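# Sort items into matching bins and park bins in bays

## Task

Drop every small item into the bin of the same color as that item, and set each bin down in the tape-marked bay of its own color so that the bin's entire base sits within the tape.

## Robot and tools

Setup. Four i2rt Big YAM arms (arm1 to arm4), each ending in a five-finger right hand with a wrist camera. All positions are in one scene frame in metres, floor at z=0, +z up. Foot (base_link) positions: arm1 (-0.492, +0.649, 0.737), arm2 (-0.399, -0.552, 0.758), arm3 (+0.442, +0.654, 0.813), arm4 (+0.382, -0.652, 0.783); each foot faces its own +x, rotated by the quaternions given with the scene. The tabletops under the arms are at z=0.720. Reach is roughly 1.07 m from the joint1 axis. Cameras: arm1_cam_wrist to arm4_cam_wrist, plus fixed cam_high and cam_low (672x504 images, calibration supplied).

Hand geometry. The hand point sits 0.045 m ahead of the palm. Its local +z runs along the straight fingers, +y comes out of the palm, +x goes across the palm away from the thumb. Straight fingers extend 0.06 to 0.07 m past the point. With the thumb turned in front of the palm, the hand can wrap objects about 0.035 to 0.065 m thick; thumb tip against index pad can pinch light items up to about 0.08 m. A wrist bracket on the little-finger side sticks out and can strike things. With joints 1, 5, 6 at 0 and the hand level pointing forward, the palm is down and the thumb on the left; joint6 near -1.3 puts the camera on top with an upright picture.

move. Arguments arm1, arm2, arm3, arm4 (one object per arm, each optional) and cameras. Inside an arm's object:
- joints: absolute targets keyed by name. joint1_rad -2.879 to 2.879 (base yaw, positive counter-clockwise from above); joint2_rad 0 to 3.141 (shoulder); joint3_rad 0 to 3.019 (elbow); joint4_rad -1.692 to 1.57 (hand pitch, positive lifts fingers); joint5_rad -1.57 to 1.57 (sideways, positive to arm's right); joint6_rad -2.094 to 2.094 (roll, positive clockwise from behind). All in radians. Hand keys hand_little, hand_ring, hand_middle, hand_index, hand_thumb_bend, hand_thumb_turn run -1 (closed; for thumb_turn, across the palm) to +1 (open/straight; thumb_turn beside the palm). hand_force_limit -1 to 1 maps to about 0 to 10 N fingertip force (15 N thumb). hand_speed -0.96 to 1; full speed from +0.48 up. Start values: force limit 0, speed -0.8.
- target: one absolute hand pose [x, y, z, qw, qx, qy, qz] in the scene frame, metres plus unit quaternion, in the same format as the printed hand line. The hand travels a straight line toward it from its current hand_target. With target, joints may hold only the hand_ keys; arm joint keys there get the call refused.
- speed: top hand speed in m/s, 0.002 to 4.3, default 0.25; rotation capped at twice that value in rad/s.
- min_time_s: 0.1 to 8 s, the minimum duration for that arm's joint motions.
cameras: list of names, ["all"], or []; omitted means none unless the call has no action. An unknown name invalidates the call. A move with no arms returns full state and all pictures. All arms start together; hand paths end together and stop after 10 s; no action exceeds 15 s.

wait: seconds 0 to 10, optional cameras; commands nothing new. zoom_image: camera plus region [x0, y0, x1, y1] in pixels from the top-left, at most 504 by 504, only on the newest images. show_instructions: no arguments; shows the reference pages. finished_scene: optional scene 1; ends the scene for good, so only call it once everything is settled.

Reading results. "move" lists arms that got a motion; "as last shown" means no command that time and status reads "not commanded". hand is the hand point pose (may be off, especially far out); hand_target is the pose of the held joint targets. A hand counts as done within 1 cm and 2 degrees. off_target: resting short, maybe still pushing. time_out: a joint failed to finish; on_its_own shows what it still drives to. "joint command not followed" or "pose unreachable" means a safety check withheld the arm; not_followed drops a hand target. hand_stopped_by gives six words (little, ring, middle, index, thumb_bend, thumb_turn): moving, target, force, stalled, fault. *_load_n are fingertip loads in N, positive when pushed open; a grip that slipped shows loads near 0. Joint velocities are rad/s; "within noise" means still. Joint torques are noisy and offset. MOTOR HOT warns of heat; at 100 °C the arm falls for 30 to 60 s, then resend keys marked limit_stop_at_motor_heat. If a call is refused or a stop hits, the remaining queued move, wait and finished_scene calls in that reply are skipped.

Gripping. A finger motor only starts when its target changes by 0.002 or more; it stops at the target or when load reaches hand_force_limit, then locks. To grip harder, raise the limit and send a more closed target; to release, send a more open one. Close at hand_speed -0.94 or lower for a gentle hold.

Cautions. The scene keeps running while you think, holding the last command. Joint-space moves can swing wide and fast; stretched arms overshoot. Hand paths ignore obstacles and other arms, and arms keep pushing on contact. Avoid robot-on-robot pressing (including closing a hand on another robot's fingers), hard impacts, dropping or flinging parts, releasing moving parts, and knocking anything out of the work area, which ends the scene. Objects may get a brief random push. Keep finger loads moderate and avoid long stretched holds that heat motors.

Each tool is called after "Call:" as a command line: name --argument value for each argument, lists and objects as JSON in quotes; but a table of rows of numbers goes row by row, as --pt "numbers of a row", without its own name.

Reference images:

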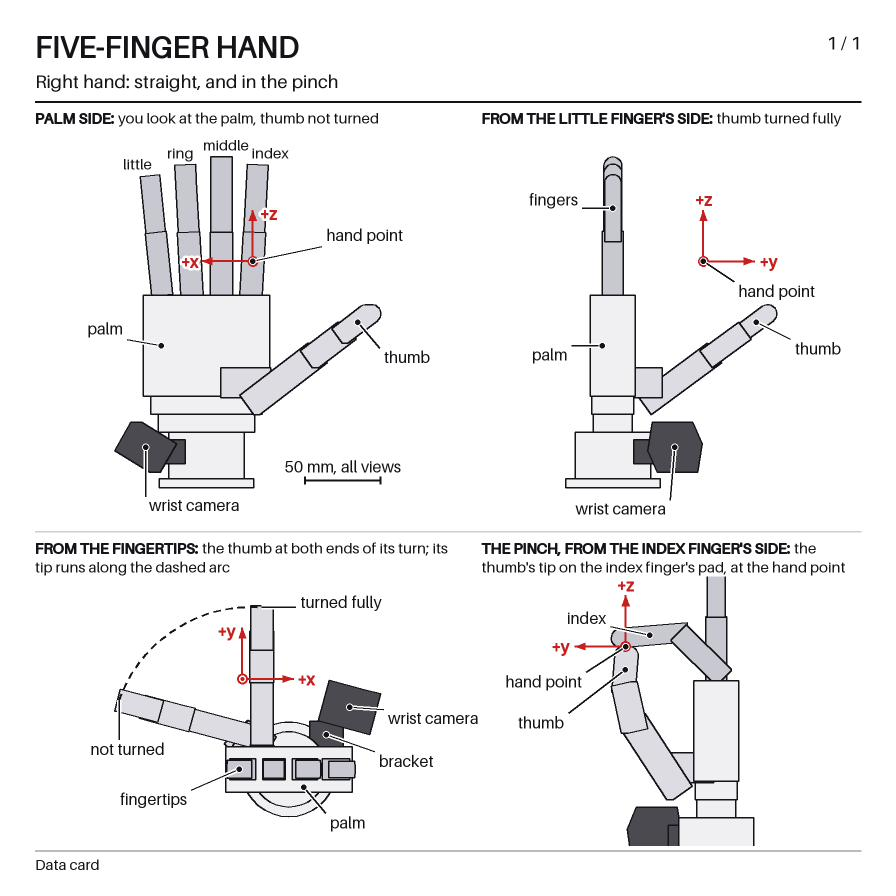

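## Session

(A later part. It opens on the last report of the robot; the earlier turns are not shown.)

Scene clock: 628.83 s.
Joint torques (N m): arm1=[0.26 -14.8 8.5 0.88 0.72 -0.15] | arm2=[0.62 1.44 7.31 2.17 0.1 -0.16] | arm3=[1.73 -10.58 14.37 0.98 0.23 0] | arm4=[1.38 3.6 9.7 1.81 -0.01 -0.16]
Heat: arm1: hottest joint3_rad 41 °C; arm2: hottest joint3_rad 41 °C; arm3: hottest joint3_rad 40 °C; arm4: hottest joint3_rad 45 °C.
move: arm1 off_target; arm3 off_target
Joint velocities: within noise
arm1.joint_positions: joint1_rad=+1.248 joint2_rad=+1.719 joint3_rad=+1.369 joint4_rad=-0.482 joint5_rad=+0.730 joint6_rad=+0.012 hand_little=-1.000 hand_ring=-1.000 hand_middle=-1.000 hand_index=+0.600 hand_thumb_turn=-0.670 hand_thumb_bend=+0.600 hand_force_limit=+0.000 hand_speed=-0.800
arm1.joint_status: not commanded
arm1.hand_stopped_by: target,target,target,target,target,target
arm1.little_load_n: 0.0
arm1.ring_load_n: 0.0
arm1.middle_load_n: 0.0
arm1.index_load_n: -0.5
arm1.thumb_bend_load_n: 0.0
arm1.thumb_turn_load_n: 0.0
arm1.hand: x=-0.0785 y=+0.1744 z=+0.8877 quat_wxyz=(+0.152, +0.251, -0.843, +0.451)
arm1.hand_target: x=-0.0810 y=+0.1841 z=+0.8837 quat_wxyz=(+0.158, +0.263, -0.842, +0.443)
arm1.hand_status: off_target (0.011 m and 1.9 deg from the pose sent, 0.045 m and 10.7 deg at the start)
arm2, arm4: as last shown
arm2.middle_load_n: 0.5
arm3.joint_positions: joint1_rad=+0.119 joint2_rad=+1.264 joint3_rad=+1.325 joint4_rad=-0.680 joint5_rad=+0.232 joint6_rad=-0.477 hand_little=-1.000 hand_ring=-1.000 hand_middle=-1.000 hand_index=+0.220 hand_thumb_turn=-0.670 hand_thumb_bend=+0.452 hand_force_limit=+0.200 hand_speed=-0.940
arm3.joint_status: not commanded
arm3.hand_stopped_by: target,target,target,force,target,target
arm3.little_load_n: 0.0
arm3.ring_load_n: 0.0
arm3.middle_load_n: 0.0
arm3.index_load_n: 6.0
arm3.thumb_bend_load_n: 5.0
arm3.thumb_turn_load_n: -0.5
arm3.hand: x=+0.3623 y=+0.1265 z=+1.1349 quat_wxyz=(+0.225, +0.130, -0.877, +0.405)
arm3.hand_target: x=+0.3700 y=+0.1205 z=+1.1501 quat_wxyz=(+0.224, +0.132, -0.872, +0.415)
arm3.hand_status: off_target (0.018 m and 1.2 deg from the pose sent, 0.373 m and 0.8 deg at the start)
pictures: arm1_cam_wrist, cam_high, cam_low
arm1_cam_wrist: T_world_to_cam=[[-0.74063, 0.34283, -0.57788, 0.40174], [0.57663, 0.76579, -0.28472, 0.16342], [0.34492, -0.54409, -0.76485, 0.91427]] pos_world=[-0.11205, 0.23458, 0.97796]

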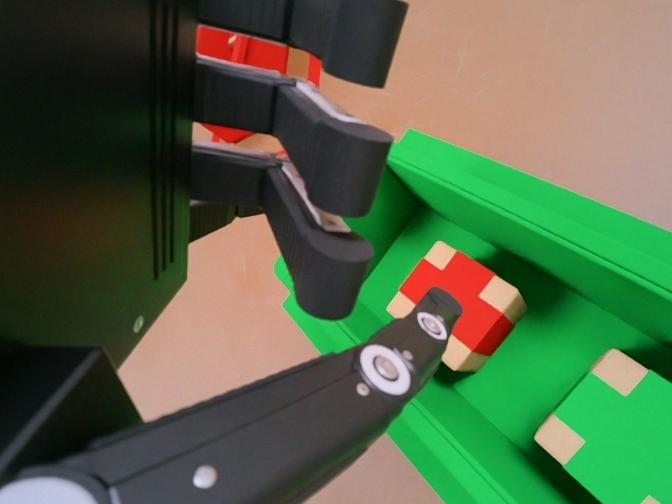

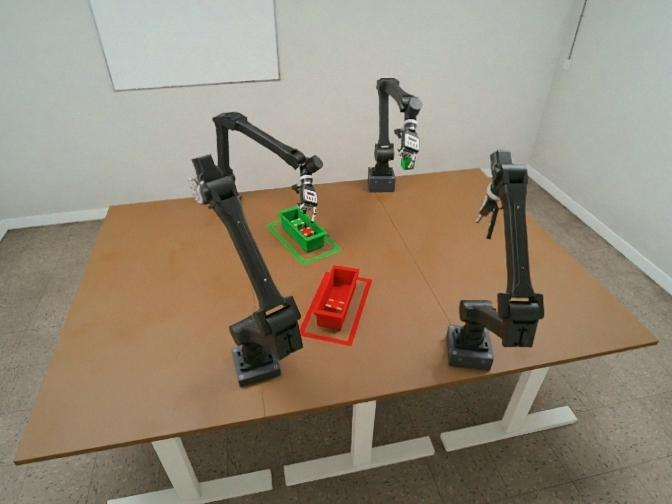

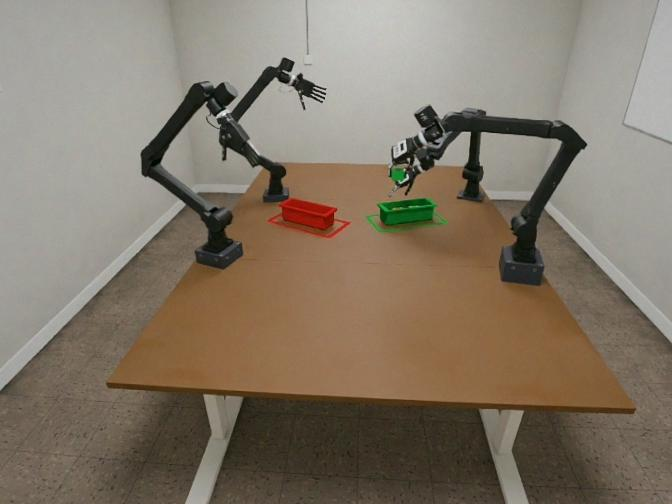

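Call:
move --arm1 '{"target": [-0.080, 0.1816, 0.830, -0.1583, -0.2634, 0.842, -0.4433], "speed": 0.1}' --arm3 '{"target": [0.37, 0.12, 1.15, -0.2239, -0.1322, 0.8724, -0.4142], "speed": 0.2}' --cameras '["arm1_cam_wrist", "cam_low", "cam_high"]'

Call:
zoom_image --camera "arm1_cam_wrist" --region '[250, 150, 600, 450]'

Call:
zoom_image --camera "cam_low" --region '[365, 145, 455, 235]'

Call:
zoom_image --camera "cam_high" --region '[265, 165, 355, 255]'

Scene clock: 695.23 s.
Joint torques (N m): arm1=[-1.03 -12.57 8.43 2.51 0.57 -0.13] | arm2=[0.79 1.44 7.45 2.18 0.08 -0.21] | arm3=[1.73 -10.64 14.31 0.95 0.23 0] | arm4=[1.44 3.9 9.54 1.81 0.05 -0.13]
Heat: arm1: hottest joint3_rad 42 °C; arm2: hottest joint3_rad 41 °C; arm3: hottest joint3_rad 43 °C; arm4: hottest joint3_rad 46 °C.
move: arm1 off_target; arm3 off_target
Joint velocities: within noise
arm1.joint_positions: joint1_rad=+1.248 joint2_rad=+1.753 joint3_rad=+1.296 joint4_rad=-0.384 joint5_rad=+0.730 joint6_rad=+0.010 hand_little=-1.000 hand_ring=-1.000 hand_middle=-1.000 hand_index=+0.600 hand_thumb_turn=-0.670 hand_thumb_bend=+0.600 hand_force_limit=+0.000 hand_speed=-0.800
arm1.joint_status: not commanded
arm1.hand_stopped_by: target,target,target,target,target,target
arm1.little_load_n: 0.0
arm1.ring_load_n: 0.0
arm1.middle_load_n: 0.0
arm1.index_load_n: 0.0
arm1.thumb_bend_load_n: 0.0
arm1.thumb_turn_load_n: 0.5
arm1.hand: x=-0.0830 y=+0.1779 z=+0.8446 quat_wxyz=(+0.155, +0.254, -0.844, +0.447)
arm1.hand_target: x=-0.0802 y=+0.1818 z=+0.8303 quat_wxyz=(+0.158, +0.263, -0.842, +0.443)
arm1.hand_status: off_target (0.015 m and 1.3 deg from the pose sent, 0.058 m and 1.8 deg at the start)
arm2, arm4: as last shown
arm2.middle_load_n: 0.0
arm3.joint_positions: joint1_rad=+0.119 joint2_rad=+1.264 joint3_rad=+1.325 joint4_rad=-0.680 joint5_rad=+0.232 joint6_rad=-0.477 hand_little=-1.000 hand_ring=-1.000 hand_middle=-1.000 hand_index=+0.220 hand_thumb_turn=-0.670 hand_thumb_bend=+0.452 hand_force_limit=+0.200 hand_speed=-0.940
arm3.joint_status: not commanded
arm3.hand_stopped_by: target,target,target,force,target,target
arm3.little_load_n: 0.0
arm3.ring_load_n: 0.0
arm3.middle_load_n: 0.0
arm3.index_load_n: 6.0
arm3.thumb_bend_load_n: 5.0
arm3.thumb_turn_load_n: 0.0
arm3.hand: x=+0.3623 y=+0.1265 z=+1.1349 quat_wxyz=(+0.225, +0.130, -0.877, +0.405)
arm3.hand_target: x=+0.3700 y=+0.1205 z=+1.1501 quat_wxyz=(+0.224, +0.132, -0.872, +0.415)
arm3.hand_status: off_target (0.018 m and 1.2 deg from the pose sent, 0.018 m and 1.2 deg at the start)
pictures: arm1_cam_wrist, cam_high, cam_low
arm1_cam_wrist: T_world_to_cam=[[-0.74612, 0.34555, -0.56912, 0.36387], [0.57329, 0.76811, -0.28522, 0.15073], [0.33859, -0.53908, -0.7712, 0.88871]] pos_world=[-0.11584, 0.23757, 0.93545]

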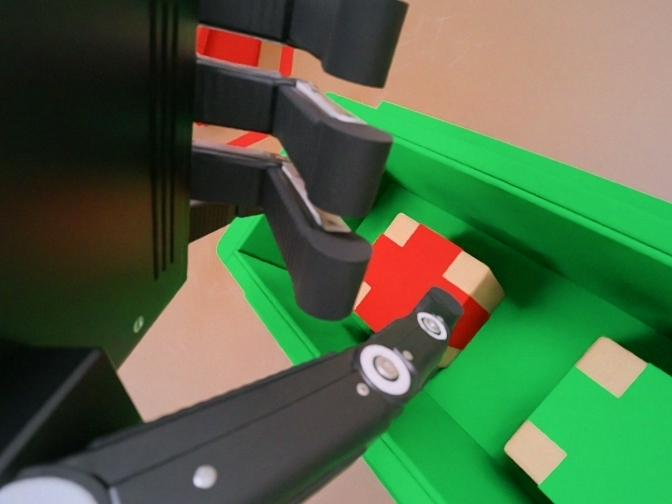

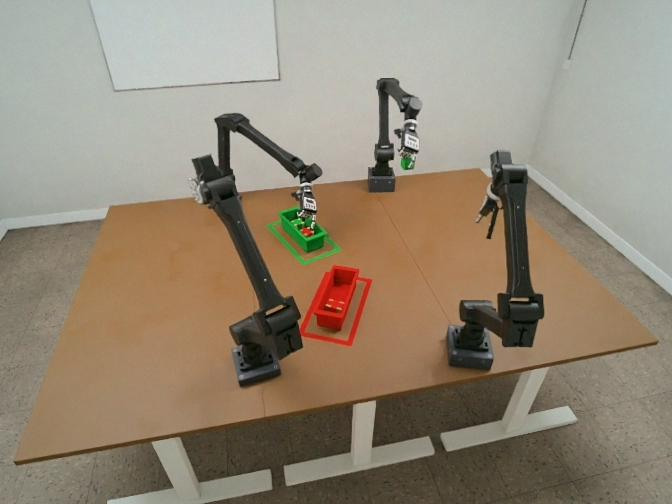

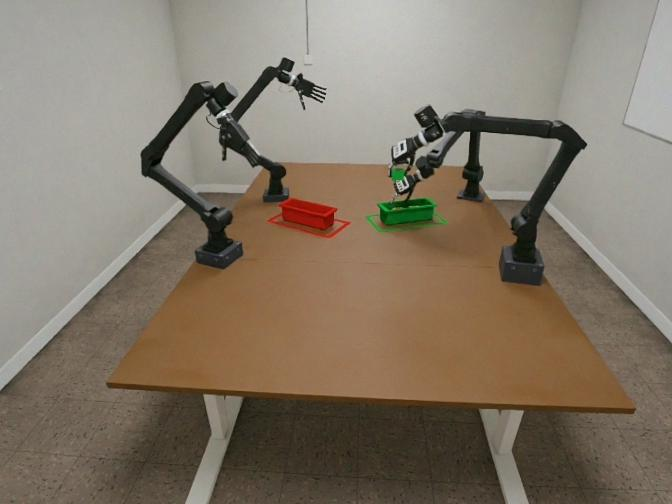

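Scaled by 1.440.

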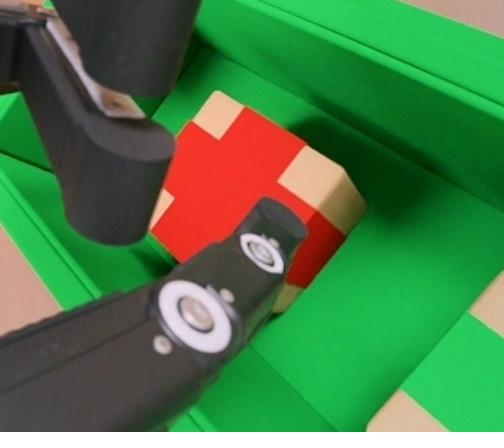

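Scaled by 5.600.

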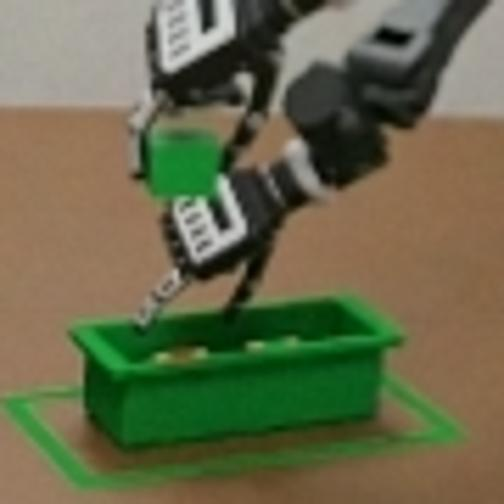

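Scaled by 5.600.

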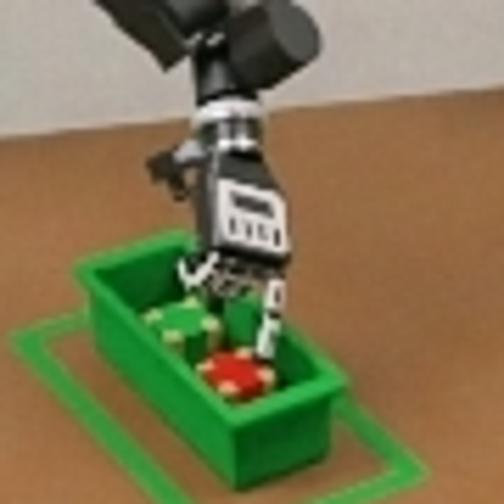

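Call:
move --arm1 '{"target": [-0.0787, 0.1843, 0.765, -0.1583, -0.2634, 0.842, -0.4433], "speed": 0.07}' --cameras '["arm1_cam_wrist", "cam_low", "cam_high"]'

Call:
zoom_image --camera "cam_low" --region '[365, 145, 455, 235]'

Call:
zoom_image --camera "cam_high" --region '[265, 165, 355, 255]'

Scene clock: 731.57 s.
Joint torques (N m): arm1=[-1.14 -13.45 7.6 2.74 0.68 -0.09] | arm2=[0.15 1.2 7.53 2.26 0.06 -0.19] | arm3=[1.73 -10.64 14.28 0.96 0.23 0.01] | arm4=[1.9 3.66 9.32 1.81 0.07 -0.17]
Heat: arm1: hottest joint3_rad 42 °C; arm2: hottest joint3_rad 41 °C; arm3: hottest joint3_rad 44 °C; arm4: hottest joint3_rad 46 °C.
move: arm1 off_target
Joint velocities: within noise
arm1.joint_positions: joint1_rad=+1.251 joint2_rad=+1.840 joint3_rad=+1.228 joint4_rad=-0.231 joint5_rad=+0.732 joint6_rad=+0.010 hand_little=-1.000 hand_ring=-1.000 hand_middle=-1.000 hand_index=+0.600 hand_thumb_turn=-0.670 hand_thumb_bend=+0.600 hand_force_limit=+0.000 hand_speed=-0.800
arm1.joint_status: not commanded
arm1.hand_stopped_by: target,target,target,target,target,target
arm1.little_load_n: 0.0
arm1.ring_load_n: 0.5
arm1.middle_load_n: 0.0
arm1.index_load_n: 0.5
arm1.thumb_bend_load_n: 0.0
arm1.thumb_turn_load_n: 0.5
arm1.hand: x=-0.0812 y=+0.1784 z=+0.7809 quat_wxyz=(+0.155, +0.255, -0.843, +0.448)
arm1.hand_target: x=-0.0790 y=+0.1847 z=+0.7651 quat_wxyz=(+0.158, +0.264, -0.842, +0.443)
arm1.hand_status: off_target (0.017 m and 1.2 deg from the pose sent, 0.080 m and 1.3 deg at the start)
arm2, arm3, arm4: as last shown
arm3.middle_load_n: -0.5
arm3.thumb_turn_load_n: -0.5
arm4.ring_load_n: 0.5
pictures: arm1_cam_wrist, cam_high, cam_low
arm1_cam_wrist: T_world_to_cam=[[-0.74761, 0.34387, -0.56818, 0.32832], [0.57148, 0.76896, -0.28657, 0.13188], [0.33836, -0.53894, -0.7714, 0.8394]] pos_world=[-0.11394, 0.23808, 0.87185]

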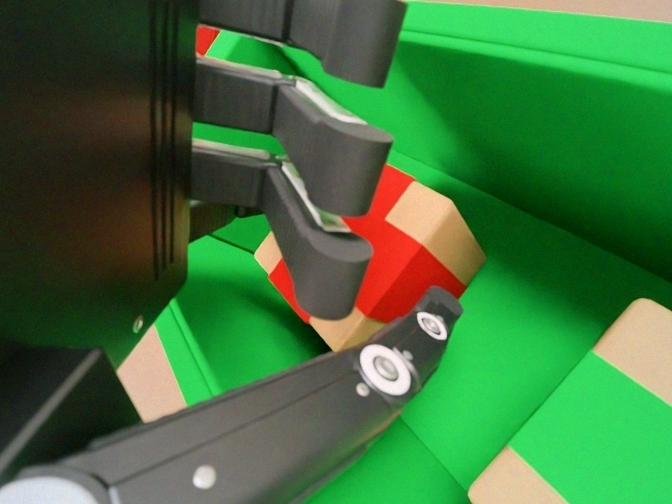

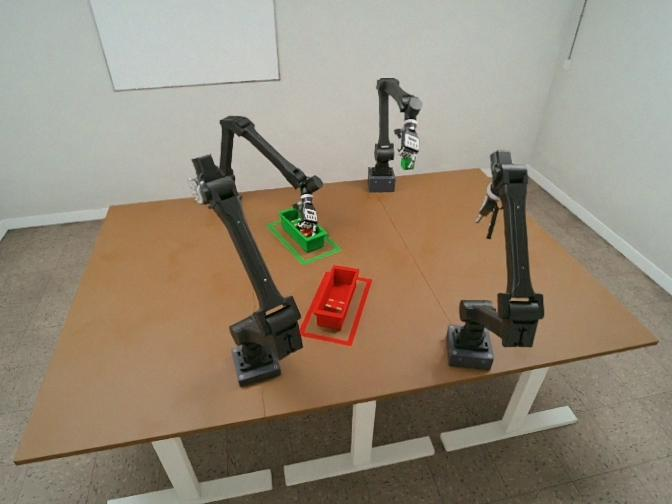

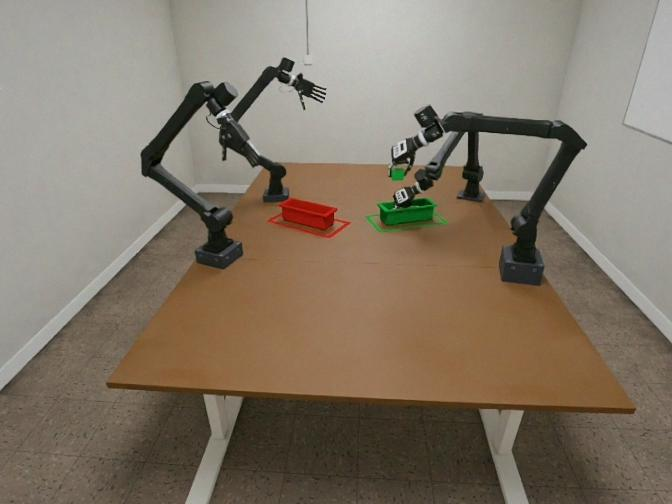

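Scaled by 5.600.

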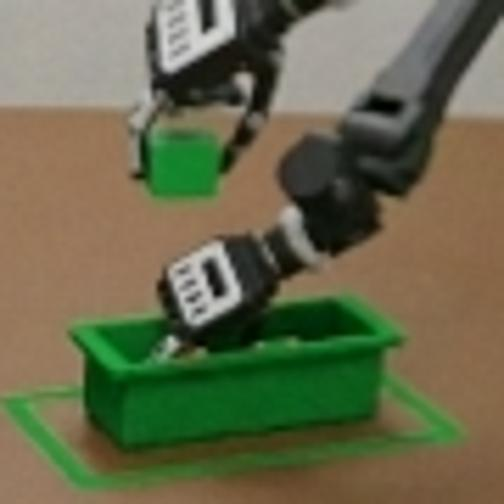

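Scaled by 5.600.

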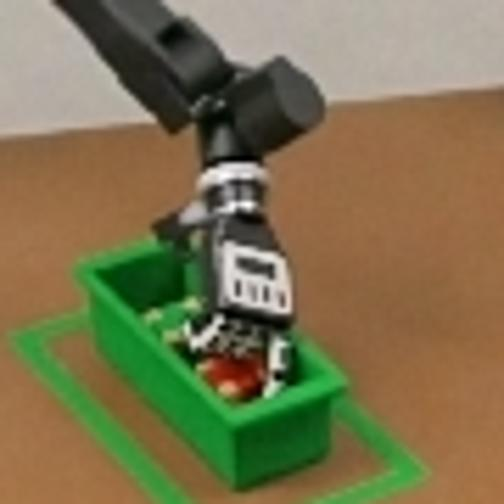

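Call:
zoom_image --camera "cam_high" --region '[290, 205, 335, 250]'

Call:
zoom_image --camera "arm1_cam_wrist" --region '[200, 100, 560, 400]'

Scaled by 11.200.

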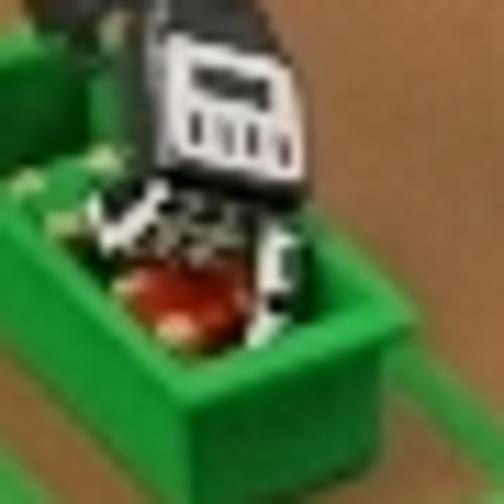

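Scaled by 1.400.

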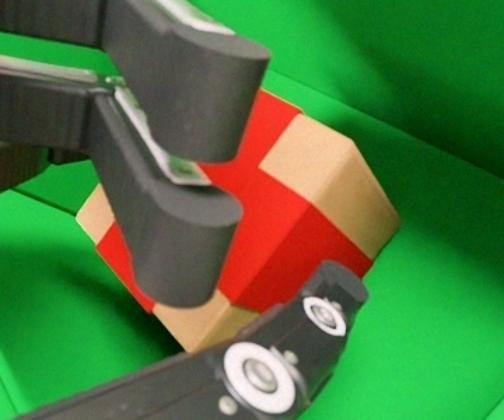

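Call:
move --arm1 '{"target": [-0.0797, 0.1905, 0.80, -0.1583, -0.2634, 0.842, -0.4433], "speed": 0.1}'

Call:
move --arm1 '{"target": [-0.0797, 0.1915, 0.7595, -0.1583, -0.2634, 0.842, -0.4433], "speed": 0.07}' --cameras '["arm1_cam_wrist", "cam_low", "cam_high"]'

Call:
zoom_image --camera "arm1_cam_wrist" --region '[200, 100, 560, 400]'

Call:
zoom_image --camera "cam_high" --region '[290, 205, 335, 250]'

Scene clock: 774.77 s.
Joint torques (N m): arm1=[-1.32 -14.39 9.32 1.11 0.67 -0.05] | arm2=[0.97 1.55 7.36 2.19 0.09 -0.2] | arm3=[1.73 -10.7 14.3 0.98 0.23 0] | arm4=[1.38 3.96 9.47 1.84 0.02 -0.15]
Heat: arm1: hottest joint3_rad 41 °C; arm2: hottest joint3_rad 41 °C; arm3: hottest joint3_rad 45 °C; arm4: hottest joint3_rad 46 °C.
move: arm1 done
Joint velocities: within noise
arm1.joint_positions: joint1_rad=+1.259 joint2_rad=+1.801 joint3_rad=+1.228 joint4_rad=-0.281 joint5_rad=+0.737 joint6_rad=+0.010 hand_little=-1.000 hand_ring=-1.000 hand_middle=-1.000 hand_index=+0.600 hand_thumb_turn=-0.670 hand_thumb_bend=+0.600 hand_force_limit=+0.000 hand_speed=-0.800
arm1.joint_status: not commanded
arm1.hand_stopped_by: target,target,target,target,target,target
arm1.little_load_n: 0.0
arm1.ring_load_n: 0.0
arm1.middle_load_n: 0.0
arm1.index_load_n: 0.0
arm1.thumb_bend_load_n: 0.0
arm1.thumb_turn_load_n: 0.5
arm1.hand: x=-0.0845 y=+0.1862 z=+0.7981 quat_wxyz=(+0.159, +0.260, -0.843, +0.445)
arm1.hand_target: x=-0.0798 y=+0.1905 z=+0.7998 quat_wxyz=(+0.158, +0.263, -0.842, +0.443)
arm1.hand_status: done (0.007 m and 0.5 deg from the pose sent, 0.023 m and 1.2 deg at the start)
arm2.joint_positions: joint1_rad=+0.270 joint2_rad=+0.629 joint3_rad=+1.396 joint4_rad=-1.226 joint5_rad=+0.016 joint6_rad=-1.595 hand_little=+1.000 hand_ring=+1.000 hand_middle=+1.000 hand_index=+1.000 hand_thumb_turn=+1.000 hand_thumb_bend=+1.000 hand_force_limit=+0.000 hand_speed=-0.800
arm2.joint_status: not commanded
arm2.hand_stopped_by: target,target,target,target,target,target
arm2.little_load_n: 0.0
arm2.ring_load_n: 0.0
arm2.middle_load_n: 0.5
arm2.index_load_n: 0.0
arm2.thumb_bend_load_n: 0.0
arm2.thumb_turn_load_n: 0.0
arm2.hand: x=-0.4488 y=-0.2960 z=+1.2888 quat_wxyz=(-0.433, +0.456, +0.715, +0.306)
arm2.hand_target: x=-0.4481 y=-0.2978 z=+1.2966 quat_wxyz=(-0.439, +0.454, +0.711, +0.310)
arm2.hand_status: not commanded
arm3: as last shown
arm3.middle_load_n: 0.0
arm4.joint_positions: joint1_rad=+0.107 joint2_rad=+0.615 joint3_rad=+1.339 joint4_rad=-1.622 joint5_rad=+0.064 joint6_rad=-1.147 hand_little=+1.000 hand_ring=+1.000 hand_middle=+1.000 hand_index=+1.000 hand_thumb_turn=+1.000 hand_thumb_bend=+1.000 hand_force_limit=+0.000 hand_speed=-0.800
arm4.joint_status: not commanded
arm4.hand_stopped_by: target,target,target,target,target,target
arm4.little_load_n: 0.5
arm4.ring_load_n: 0.0
arm4.middle_load_n: 0.0
arm4.index_load_n: 0.0
arm4.thumb_bend_load_n: 0.0
arm4.thumb_turn_load_n: 0.0
arm4.hand: x=+0.4733 y=-0.5070 z=+1.1995 quat_wxyz=(-0.234, +0.852, +0.406, +0.233)
arm4.hand_target: x=+0.4732 y=-0.5071 z=+1.2055 quat_wxyz=(-0.240, +0.850, +0.404, +0.238)
arm4.hand_status: not commanded
pictures: none

Scene clock: 776.10 s.
Joint torques (N m): arm1=[-1.08 -13.39 7.64 2.62 0.67 -0.01] | arm2=[0.26 1.38 7.49 2.11 0.11 -0.19] | arm3=[1.67 -10.64 14.3 0.99 0.23 0] | arm4=[1.67 3.6 9.42 1.94 -0.03 -0.15]
Heat: arm1: hottest joint3_rad 41 °C; arm2: hottest joint3_rad 41 °C; arm3: hottest joint3_rad 45 °C; arm4: hottest joint3_rad 46 °C.
move: arm1 off_target
Joint velocities: within noise
arm1.joint_positions: joint1_rad=+1.259 joint2_rad=+1.840 joint3_rad=+1.207 joint4_rad=-0.219 joint5_rad=+0.738 joint6_rad=+0.010 hand_little=-1.000 hand_ring=-1.000 hand_middle=-1.000 hand_index=+0.600 hand_thumb_turn=-0.670 hand_thumb_bend=+0.600 hand_force_limit=+0.000 hand_speed=-0.800
arm1.joint_status: not commanded
arm1.hand_stopped_by: target,target,target,target,target,target
arm1.little_load_n: 0.0
arm1.ring_load_n: 0.0
arm1.middle_load_n: 0.0
arm1.index_load_n: 0.0
arm1.thumb_bend_load_n: 0.0
arm1.thumb_turn_load_n: 0.0
arm1.hand: x=-0.0834 y=+0.1858 z=+0.7733 quat_wxyz=(+0.158, +0.259, -0.842, +0.446)
arm1.hand_target: x=-0.0800 y=+0.1917 z=+0.7597 quat_wxyz=(+0.158, +0.263, -0.842, +0.443)
arm1.hand_status: off_target (0.015 m and 0.5 deg from the pose sent, 0.039 m and 0.5 deg at the start)
arm2, arm3, arm4: as last shown
arm2.middle_load_n: 0.0
arm3.thumb_turn_load_n: 0.0
arm4.little_load_n: 0.0
pictures: arm1_cam_wrist, cam_high, cam_low
arm1_cam_wrist: T_world_to_cam=[[-0.75519, 0.34182, -0.55932, 0.31265], [0.56481, 0.77237, -0.29058, 0.12724], [0.33267, -0.53536, -0.77635, 0.84098]] pos_world=[-0.11553, 0.24508, 0.86474]

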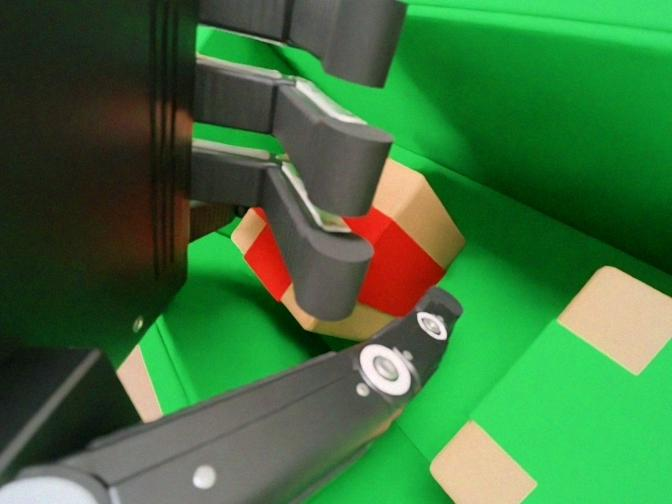

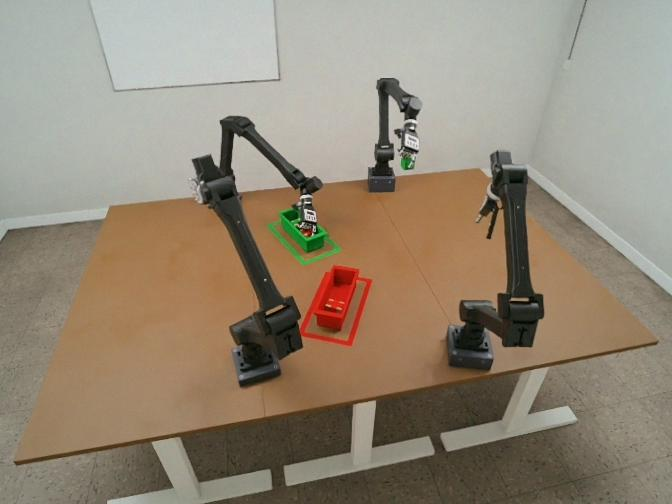

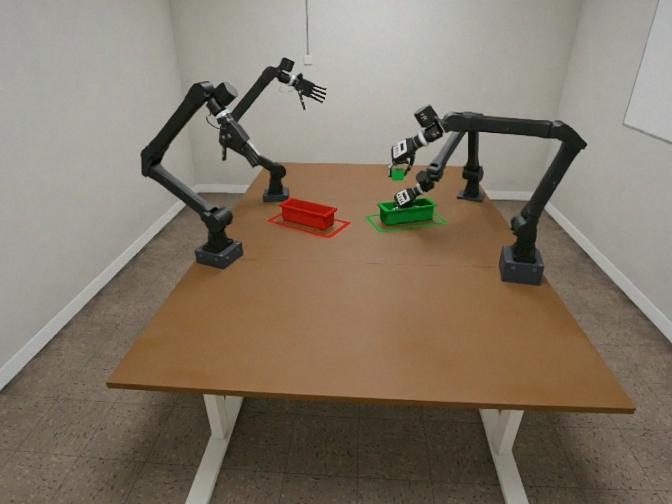

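Scaled by 1.400.

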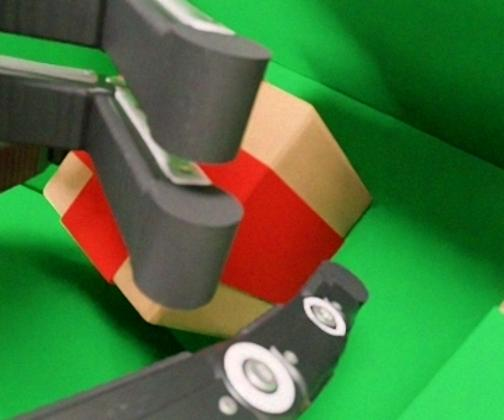

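Scaled by 11.200.

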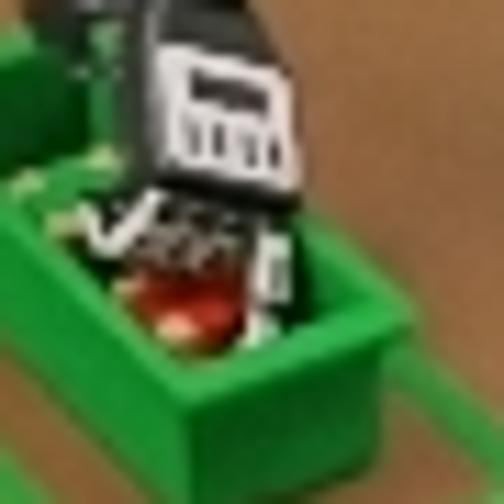

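Call:
move --arm1 '{"joints": {"hand_index": 0.28, "hand_speed": -0.92}}'

Call:
move --arm1 '{"joints": {"hand_thumb_bend": 0.1, "hand_speed": -0.93, "hand_force_limit": -0.3}}' --cameras '["arm1_cam_wrist", "cam_low", "cam_high"]'

Call:
zoom_image --camera "cam_high" --region '[290, 205, 335, 250]'

Scene clock: 795.87 s.
Joint torques (N m): arm1=[-0.44 -12.4 7.68 2.14 0.69 -0.07] | arm2=[0.79 1.55 7.46 2.17 0.08 -0.19] | arm3=[1.67 -10.58 14.3 0.99 0.23 0] | arm4=[1.03 3.84 9.58 1.8 0.04 -0.14]
Heat: arm1: hottest joint3_rad 41 °C; arm2: hottest joint3_rad 41 °C; arm3: hottest joint3_rad 45 °C; arm4: hottest joint3_rad 46 °C.
move: arm1 done
Joint velocities: within noise
arm1.joint_positions: joint1_rad=+1.259 joint2_rad=+1.840 joint3_rad=+1.207 joint4_rad=-0.216 joint5_rad=+0.739 joint6_rad=+0.010 hand_little=-1.000 hand_ring=-1.000 hand_middle=-1.000 hand_index=+0.280 hand_thumb_turn=-0.670 hand_thumb_bend=+0.600 hand_force_limit=+0.000 hand_speed=-0.920
arm1.joint_status: all done
arm1.hand_stopped_by: target,target,target,target,target,target
arm1.little_load_n: 0.0
arm1.ring_load_n: 0.0
arm1.middle_load_n: 0.0
arm1.index_load_n: 0.0
arm1.thumb_bend_load_n: 0.0
arm1.thumb_turn_load_n: 0.0
arm1.hand: x=-0.0831 y=+0.1854 z=+0.7736 quat_wxyz=(+0.158, +0.259, -0.842, +0.446)
arm1.hand_target: x=-0.0801 y=+0.1917 z=+0.7598 quat_wxyz=(+0.158, +0.263, -0.842, +0.443)
arm1.hand_status: not commanded
arm2, arm3, arm4: as last shown
arm3.index_load_n: 5.5
pictures: none

Scene clock: 798.10 s.
Joint torques (N m): arm1=[-0.5 -12.4 7.82 2.3 0.64 0.01] | arm2=[0.56 1.38 7.45 2.14 0.1 -0.2] | arm3=[1.73 -10.64 14.3 0.95 0.22 0] | arm4=[1.85 3.9 9.43 1.63 0.06 -0.15]
Heat: arm1: hottest joint3_rad 41 °C; arm2: hottest joint3_rad 41 °C; arm3: hottest joint3_rad 45 °C; arm4: hottest joint3_rad 46 °C.
move: arm1 off_target
Joint velocities: within noise
arm1.joint_positions: joint1_rad=+1.260 joint2_rad=+1.840 joint3_rad=+1.207 joint4_rad=-0.216 joint5_rad=+0.739 joint6_rad=+0.010 hand_little=-1.000 hand_ring=-1.000 hand_middle=-1.000 hand_index=+0.280 hand_thumb_turn=-0.670 hand_thumb_bend=+0.536 hand_force_limit=-0.300 hand_speed=-0.930
arm1.joint_status: hand_thumb_bend off_target (ended at +0.536, target +0.100); the others done
arm1.hand_stopped_by: target,target,target,target,force,target
arm1.little_load_n: 0.0
arm1.ring_load_n: 0.0
arm1.middle_load_n: 0.5
arm1.index_load_n: 5.5
arm1.thumb_bend_load_n: 5.0
arm1.thumb_turn_load_n: 0.0
arm1.hand: x=-0.0829 y=+0.1856 z=+0.7736 quat_wxyz=(+0.158, +0.259, -0.842, +0.446)
arm1.hand_target: x=-0.0800 y=+0.1917 z=+0.7598 quat_wxyz=(+0.158, +0.263, -0.842, +0.443)
arm1.hand_status: not commanded
arm2, arm3, arm4: as last shown
arm3.index_load_n: 6.0
pictures: arm1_cam_wrist, cam_high, cam_low
arm1_cam_wrist: T_world_to_cam=[[-0.75435, 0.34077, -0.5611, 0.31492], [0.56516, 0.77197, -0.29097, 0.12768], [0.334, -0.5366, -0.77492, 0.8402]] pos_world=[-0.11523, 0.24498, 0.86494]

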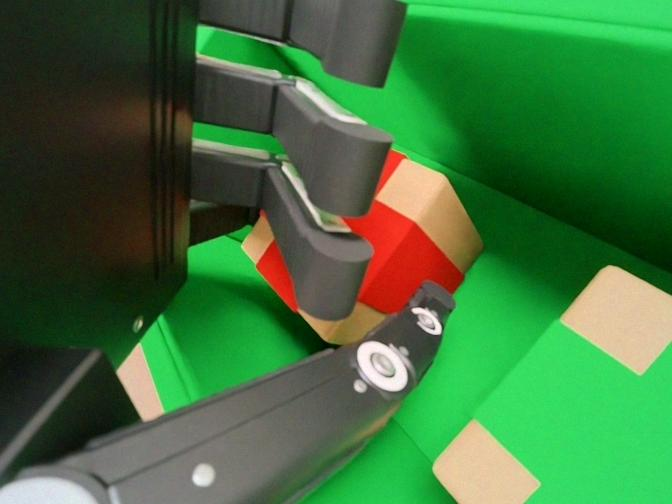

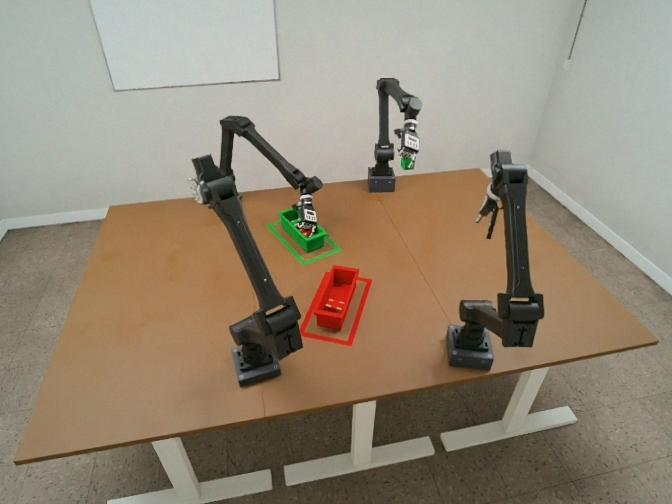

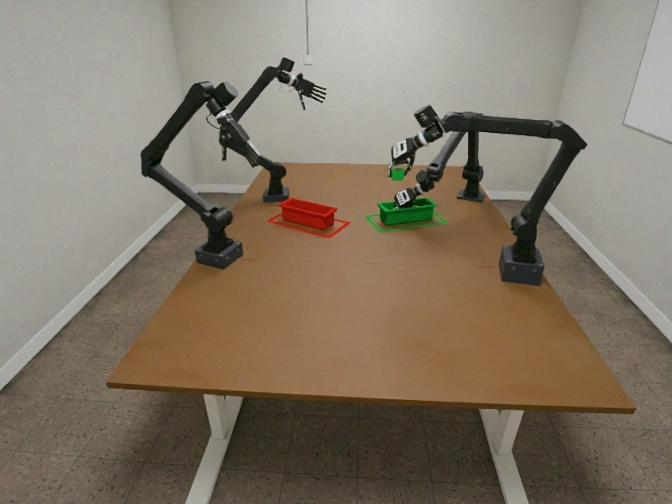

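Scaled by 11.200.

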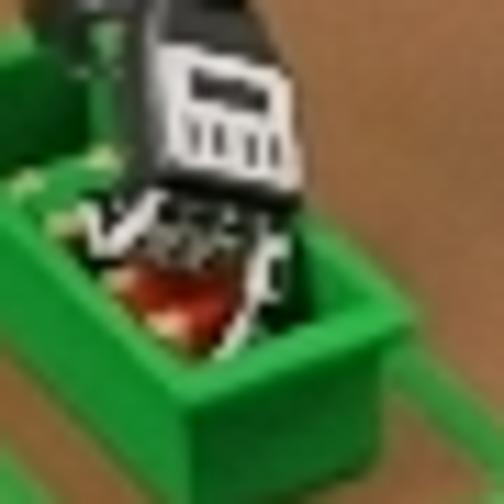

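Call:
move --arm1 '{"joints": {"hand_thumb_bend": 0.05, "hand_force_limit": -0.1}}'

Call:
move --arm1 '{"target": [-0.0797, 0.1905, 0.90, -0.1583, -0.2634, 0.842, -0.4433], "speed": 0.1}' --cameras '["arm1_cam_wrist", "cam_low", "cam_high"]'

Call:
zoom_image --camera "cam_high" --region '[265, 165, 355, 255]'

Scene clock: 803.87 s.
Joint torques (N m): arm1=[-1.14 -12.4 7.76 2.09 0.64 -0.01] | arm2=[0.73 1.14 7.36 2.18 0.12 -0.19] | arm3=[1.73 -10.64 14.31 0.96 0.23 0] | arm4=[1.55 4.19 9.55 1.85 0.03 -0.12]
Heat: arm1: hottest joint3_rad 41 °C; arm2: hottest joint3_rad 41 °C; arm3: hottest joint3_rad 45 °C; arm4: hottest joint3_rad 46 °C.
move: arm1 off_target
Joint velocities: within noise
arm1.joint_positions: joint1_rad=+1.260 joint2_rad=+1.840 joint3_rad=+1.207 joint4_rad=-0.216 joint5_rad=+0.739 joint6_rad=+0.010 hand_little=-1.000 hand_ring=-1.000 hand_middle=-1.000 hand_index=+0.280 hand_thumb_turn=-0.670 hand_thumb_bend=+0.522 hand_force_limit=-0.100 hand_speed=-0.930
arm1.joint_status: hand_thumb_bend off_target (ended at +0.522, target +0.050); the others done
arm1.hand_stopped_by: target,target,target,target,force,target
arm1.little_load_n: 0.0
arm1.ring_load_n: 0.0
arm1.middle_load_n: 0.0
arm1.index_load_n: 7.5
arm1.thumb_bend_load_n: 6.5
arm1.thumb_turn_load_n: 0.5
arm1.hand: x=-0.0829 y=+0.1856 z=+0.7736 quat_wxyz=(+0.158, +0.259, -0.842, +0.446)
arm1.hand_target: x=-0.0800 y=+0.1917 z=+0.7597 quat_wxyz=(+0.158, +0.263, -0.842, +0.443)
arm1.hand_status: not commanded
arm2, arm3, arm4: as last shown
arm3.middle_load_n: 0.5
arm3.thumb_turn_load_n: -0.5
pictures: none

Scene clock: 806.00 s.
Joint torques (N m): arm1=[-0.32 -13.16 13.29 0.96 0.6 -0.02] | arm2=[0.15 1.32 7.5 2.17 0.09 -0.2] | arm3=[1.73 -10.58 14.3 0.96 0.22 0] | arm4=[1.14 3.43 9.37 1.89 -0.02 -0.13]
Heat: arm1: hottest joint3_rad 41 °C; arm2: hottest joint3_rad 41 °C; arm3: hottest joint3_rad 45 °C; arm4: hottest joint3_rad 46 °C.
move: arm1 off_target
Joint velocities: within noise
arm1.joint_positions: joint1_rad=+1.260 joint2_rad=+1.692 joint3_rad=+1.320 joint4_rad=-0.529 joint5_rad=+0.739 joint6_rad=+0.010 hand_little=-1.000 hand_ring=-1.000 hand_middle=-1.000 hand_index=+0.280 hand_thumb_turn=-0.670 hand_thumb_bend=+0.522 hand_force_limit=-0.100 hand_speed=-0.930
arm1.joint_status: not commanded
arm1.hand_stopped_by: target,target,target,target,force,target
arm1.little_load_n: 0.0
arm1.ring_load_n: 0.0
arm1.middle_load_n: 0.0
arm1.index_load_n: 7.5
arm1.thumb_bend_load_n: 6.5
arm1.thumb_turn_load_n: 0.5
arm1.hand: x=-0.0961 y=+0.1962 z=+0.8764 quat_wxyz=(+0.170, +0.270, -0.846, +0.428)
arm1.hand_target: x=-0.0804 y=+0.1913 z=+0.9002 quat_wxyz=(+0.158, +0.263, -0.842, +0.444)
arm1.hand_status: off_target (0.029 m and 2.4 deg from the pose sent, 0.127 m and 0.6 deg at the start)
arm2, arm3, arm4: as last shown
arm3.middle_load_n: 0.0
pictures: arm1_cam_wrist, cam_high, cam_low
arm1_cam_wrist: T_world_to_cam=[[-0.77562, 0.35784, -0.51996, 0.31757], [0.55382, 0.78101, -0.28863, 0.15183], [0.30281, -0.51184, -0.80395, 0.94751]] pos_world=[-0.12469, 0.25275, 0.9707]

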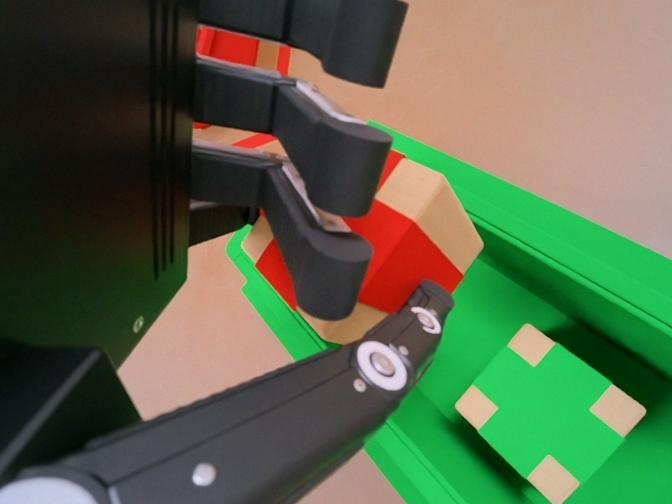

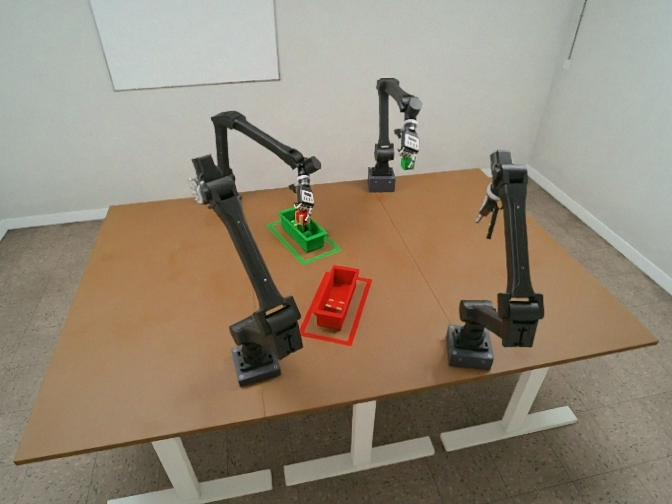

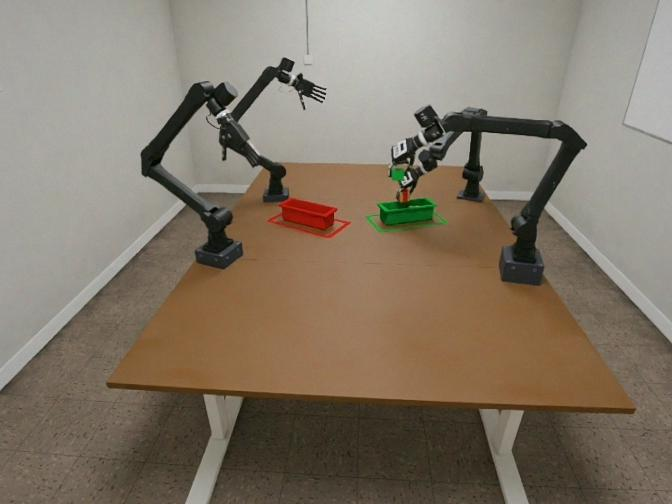

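Scaled by 5.600.

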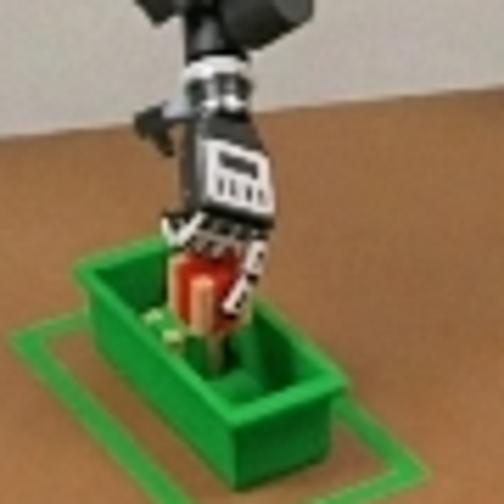

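Call:
move --arm1 '{"target": [-0.265, -0.05, 0.93, -0.2346, -0.1093, 0.8755, -0.4081], "speed": 0.2}' --arm3 '{"target": [0.2, 0.19, 1.10, -0.2, -0.16, 0.868, -0.425], "speed": 0.15}' --cameras '["cam_low", "cam_high", "arm1_cam_wrist"]'

Call:
zoom_image --camera "cam_high" --region '[200, 150, 380, 290]'

Scene clock: 844.23 s.
Joint torques (N m): arm1=[-1.2 -14.97 14.48 1.03 0.43 -0.15] | arm2=[0.32 1.49 7.51 2.11 0.08 -0.17] | arm3=[-0.5 -9.64 11.14 2.28 -0.25 -0.11] | arm4=[1.96 3.6 9.46 1.84 0.02 -0.13]
Heat: arm1: hottest joint3_rad 48 °C; arm2: hottest joint3_rad 41 °C; arm3: hottest joint3_rad 46 °C; arm4: hottest joint3_rad 46 °C.
move: arm1 off_target; arm3 done
Joint velocities: within noise
arm1.joint_positions: joint1_rad=+0.812 joint2_rad=+1.927 joint3_rad=+1.757 joint4_rad=-0.646 joint5_rad=+0.678 joint6_rad=-0.076 hand_little=-1.000 hand_ring=-1.000 hand_middle=-1.000 hand_index=+0.280 hand_thumb_turn=-0.670 hand_thumb_bend=+0.522 hand_force_limit=-0.100 hand_speed=-0.930
arm1.joint_status: not commanded
arm1.hand_stopped_by: target,target,target,target,force,target
arm1.little_load_n: 0.0
arm1.ring_load_n: 0.0
arm1.middle_load_n: 0.0
arm1.index_load_n: 7.5
arm1.thumb_bend_load_n: 6.5
arm1.thumb_turn_load_n: 0.0
arm1.hand: x=-0.2735 y=-0.0374 z=+0.9194 quat_wxyz=(+0.237, +0.108, -0.878, +0.401)
arm1.hand_target: x=-0.2652 y=-0.0491 z=+0.9300 quat_wxyz=(+0.234, +0.109, -0.875, +0.409)
arm1.hand_status: off_target (0.018 m and 0.9 deg from the pose sent, 0.303 m and 20.3 deg at the start)
arm2, arm4: as last shown
arm3.joint_positions: joint1_rad=-0.340 joint2_rad=+1.215 joint3_rad=+1.184 joint4_rad=-0.590 joint5_rad=-0.235 joint6_rad=-0.761 hand_little=-1.000 hand_ring=-1.000 hand_middle=-1.000 hand_index=+0.220 hand_thumb_turn=-0.670 hand_thumb_bend=+0.452 hand_force_limit=+0.200 hand_speed=-0.940
arm3.joint_status: not commanded
arm3.hand_stopped_by: target,target,target,force,target,target
arm3.little_load_n: 0.0
arm3.ring_load_n: 0.0
arm3.middle_load_n: 0.0
arm3.index_load_n: 6.0
arm3.thumb_bend_load_n: 5.0
arm3.thumb_turn_load_n: -0.5
arm3.hand: x=+0.2067 y=+0.1931 z=+1.0981 quat_wxyz=(+0.192, +0.158, -0.873, +0.420)
arm3.hand_target: x=+0.2000 y=+0.1902 z=+1.1000 quat_wxyz=(+0.200, +0.160, -0.868, +0.425)
arm3.hand_status: done (0.008 m and 1.2 deg from the pose sent, 0.178 m and 5.1 deg at the start)
pictures: arm1_cam_wrist, cam_high, cam_low
arm1_cam_wrist: T_world_to_cam=[[-0.59074, 0.59625, -0.5436, 0.36719], [0.7982, 0.5303, -0.28575, 0.49976], [0.11789, -0.60271, -0.7892, 0.84872]] pos_world=[-0.28205, 0.02757, 1.01222]

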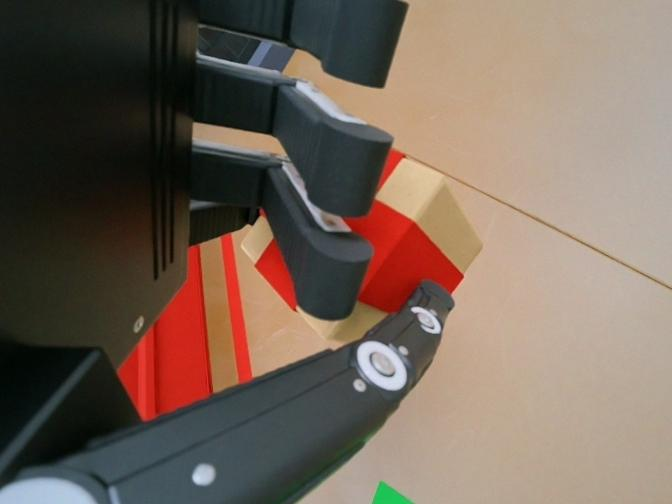

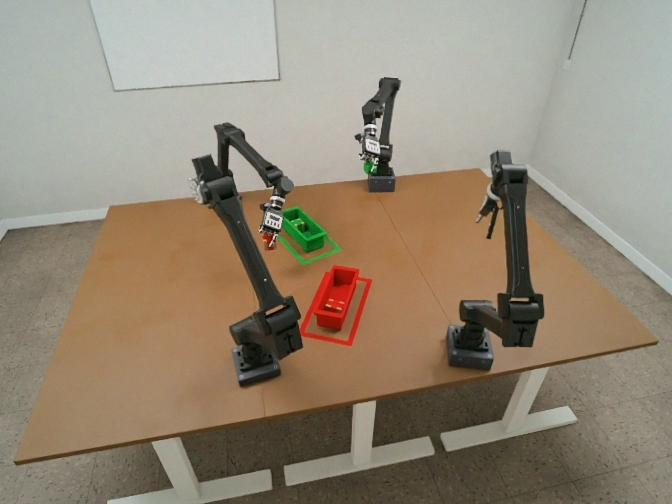

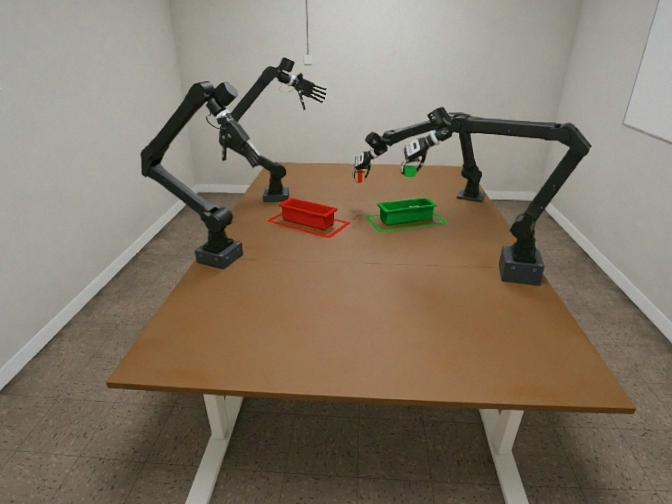

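Scaled by 2.800.

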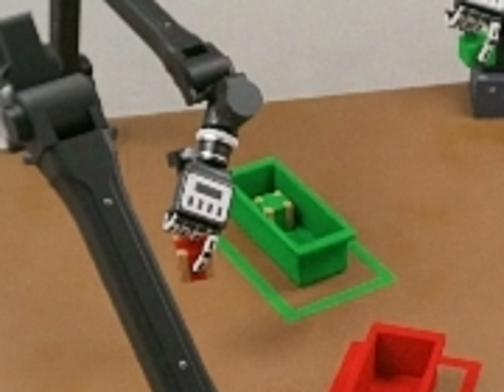

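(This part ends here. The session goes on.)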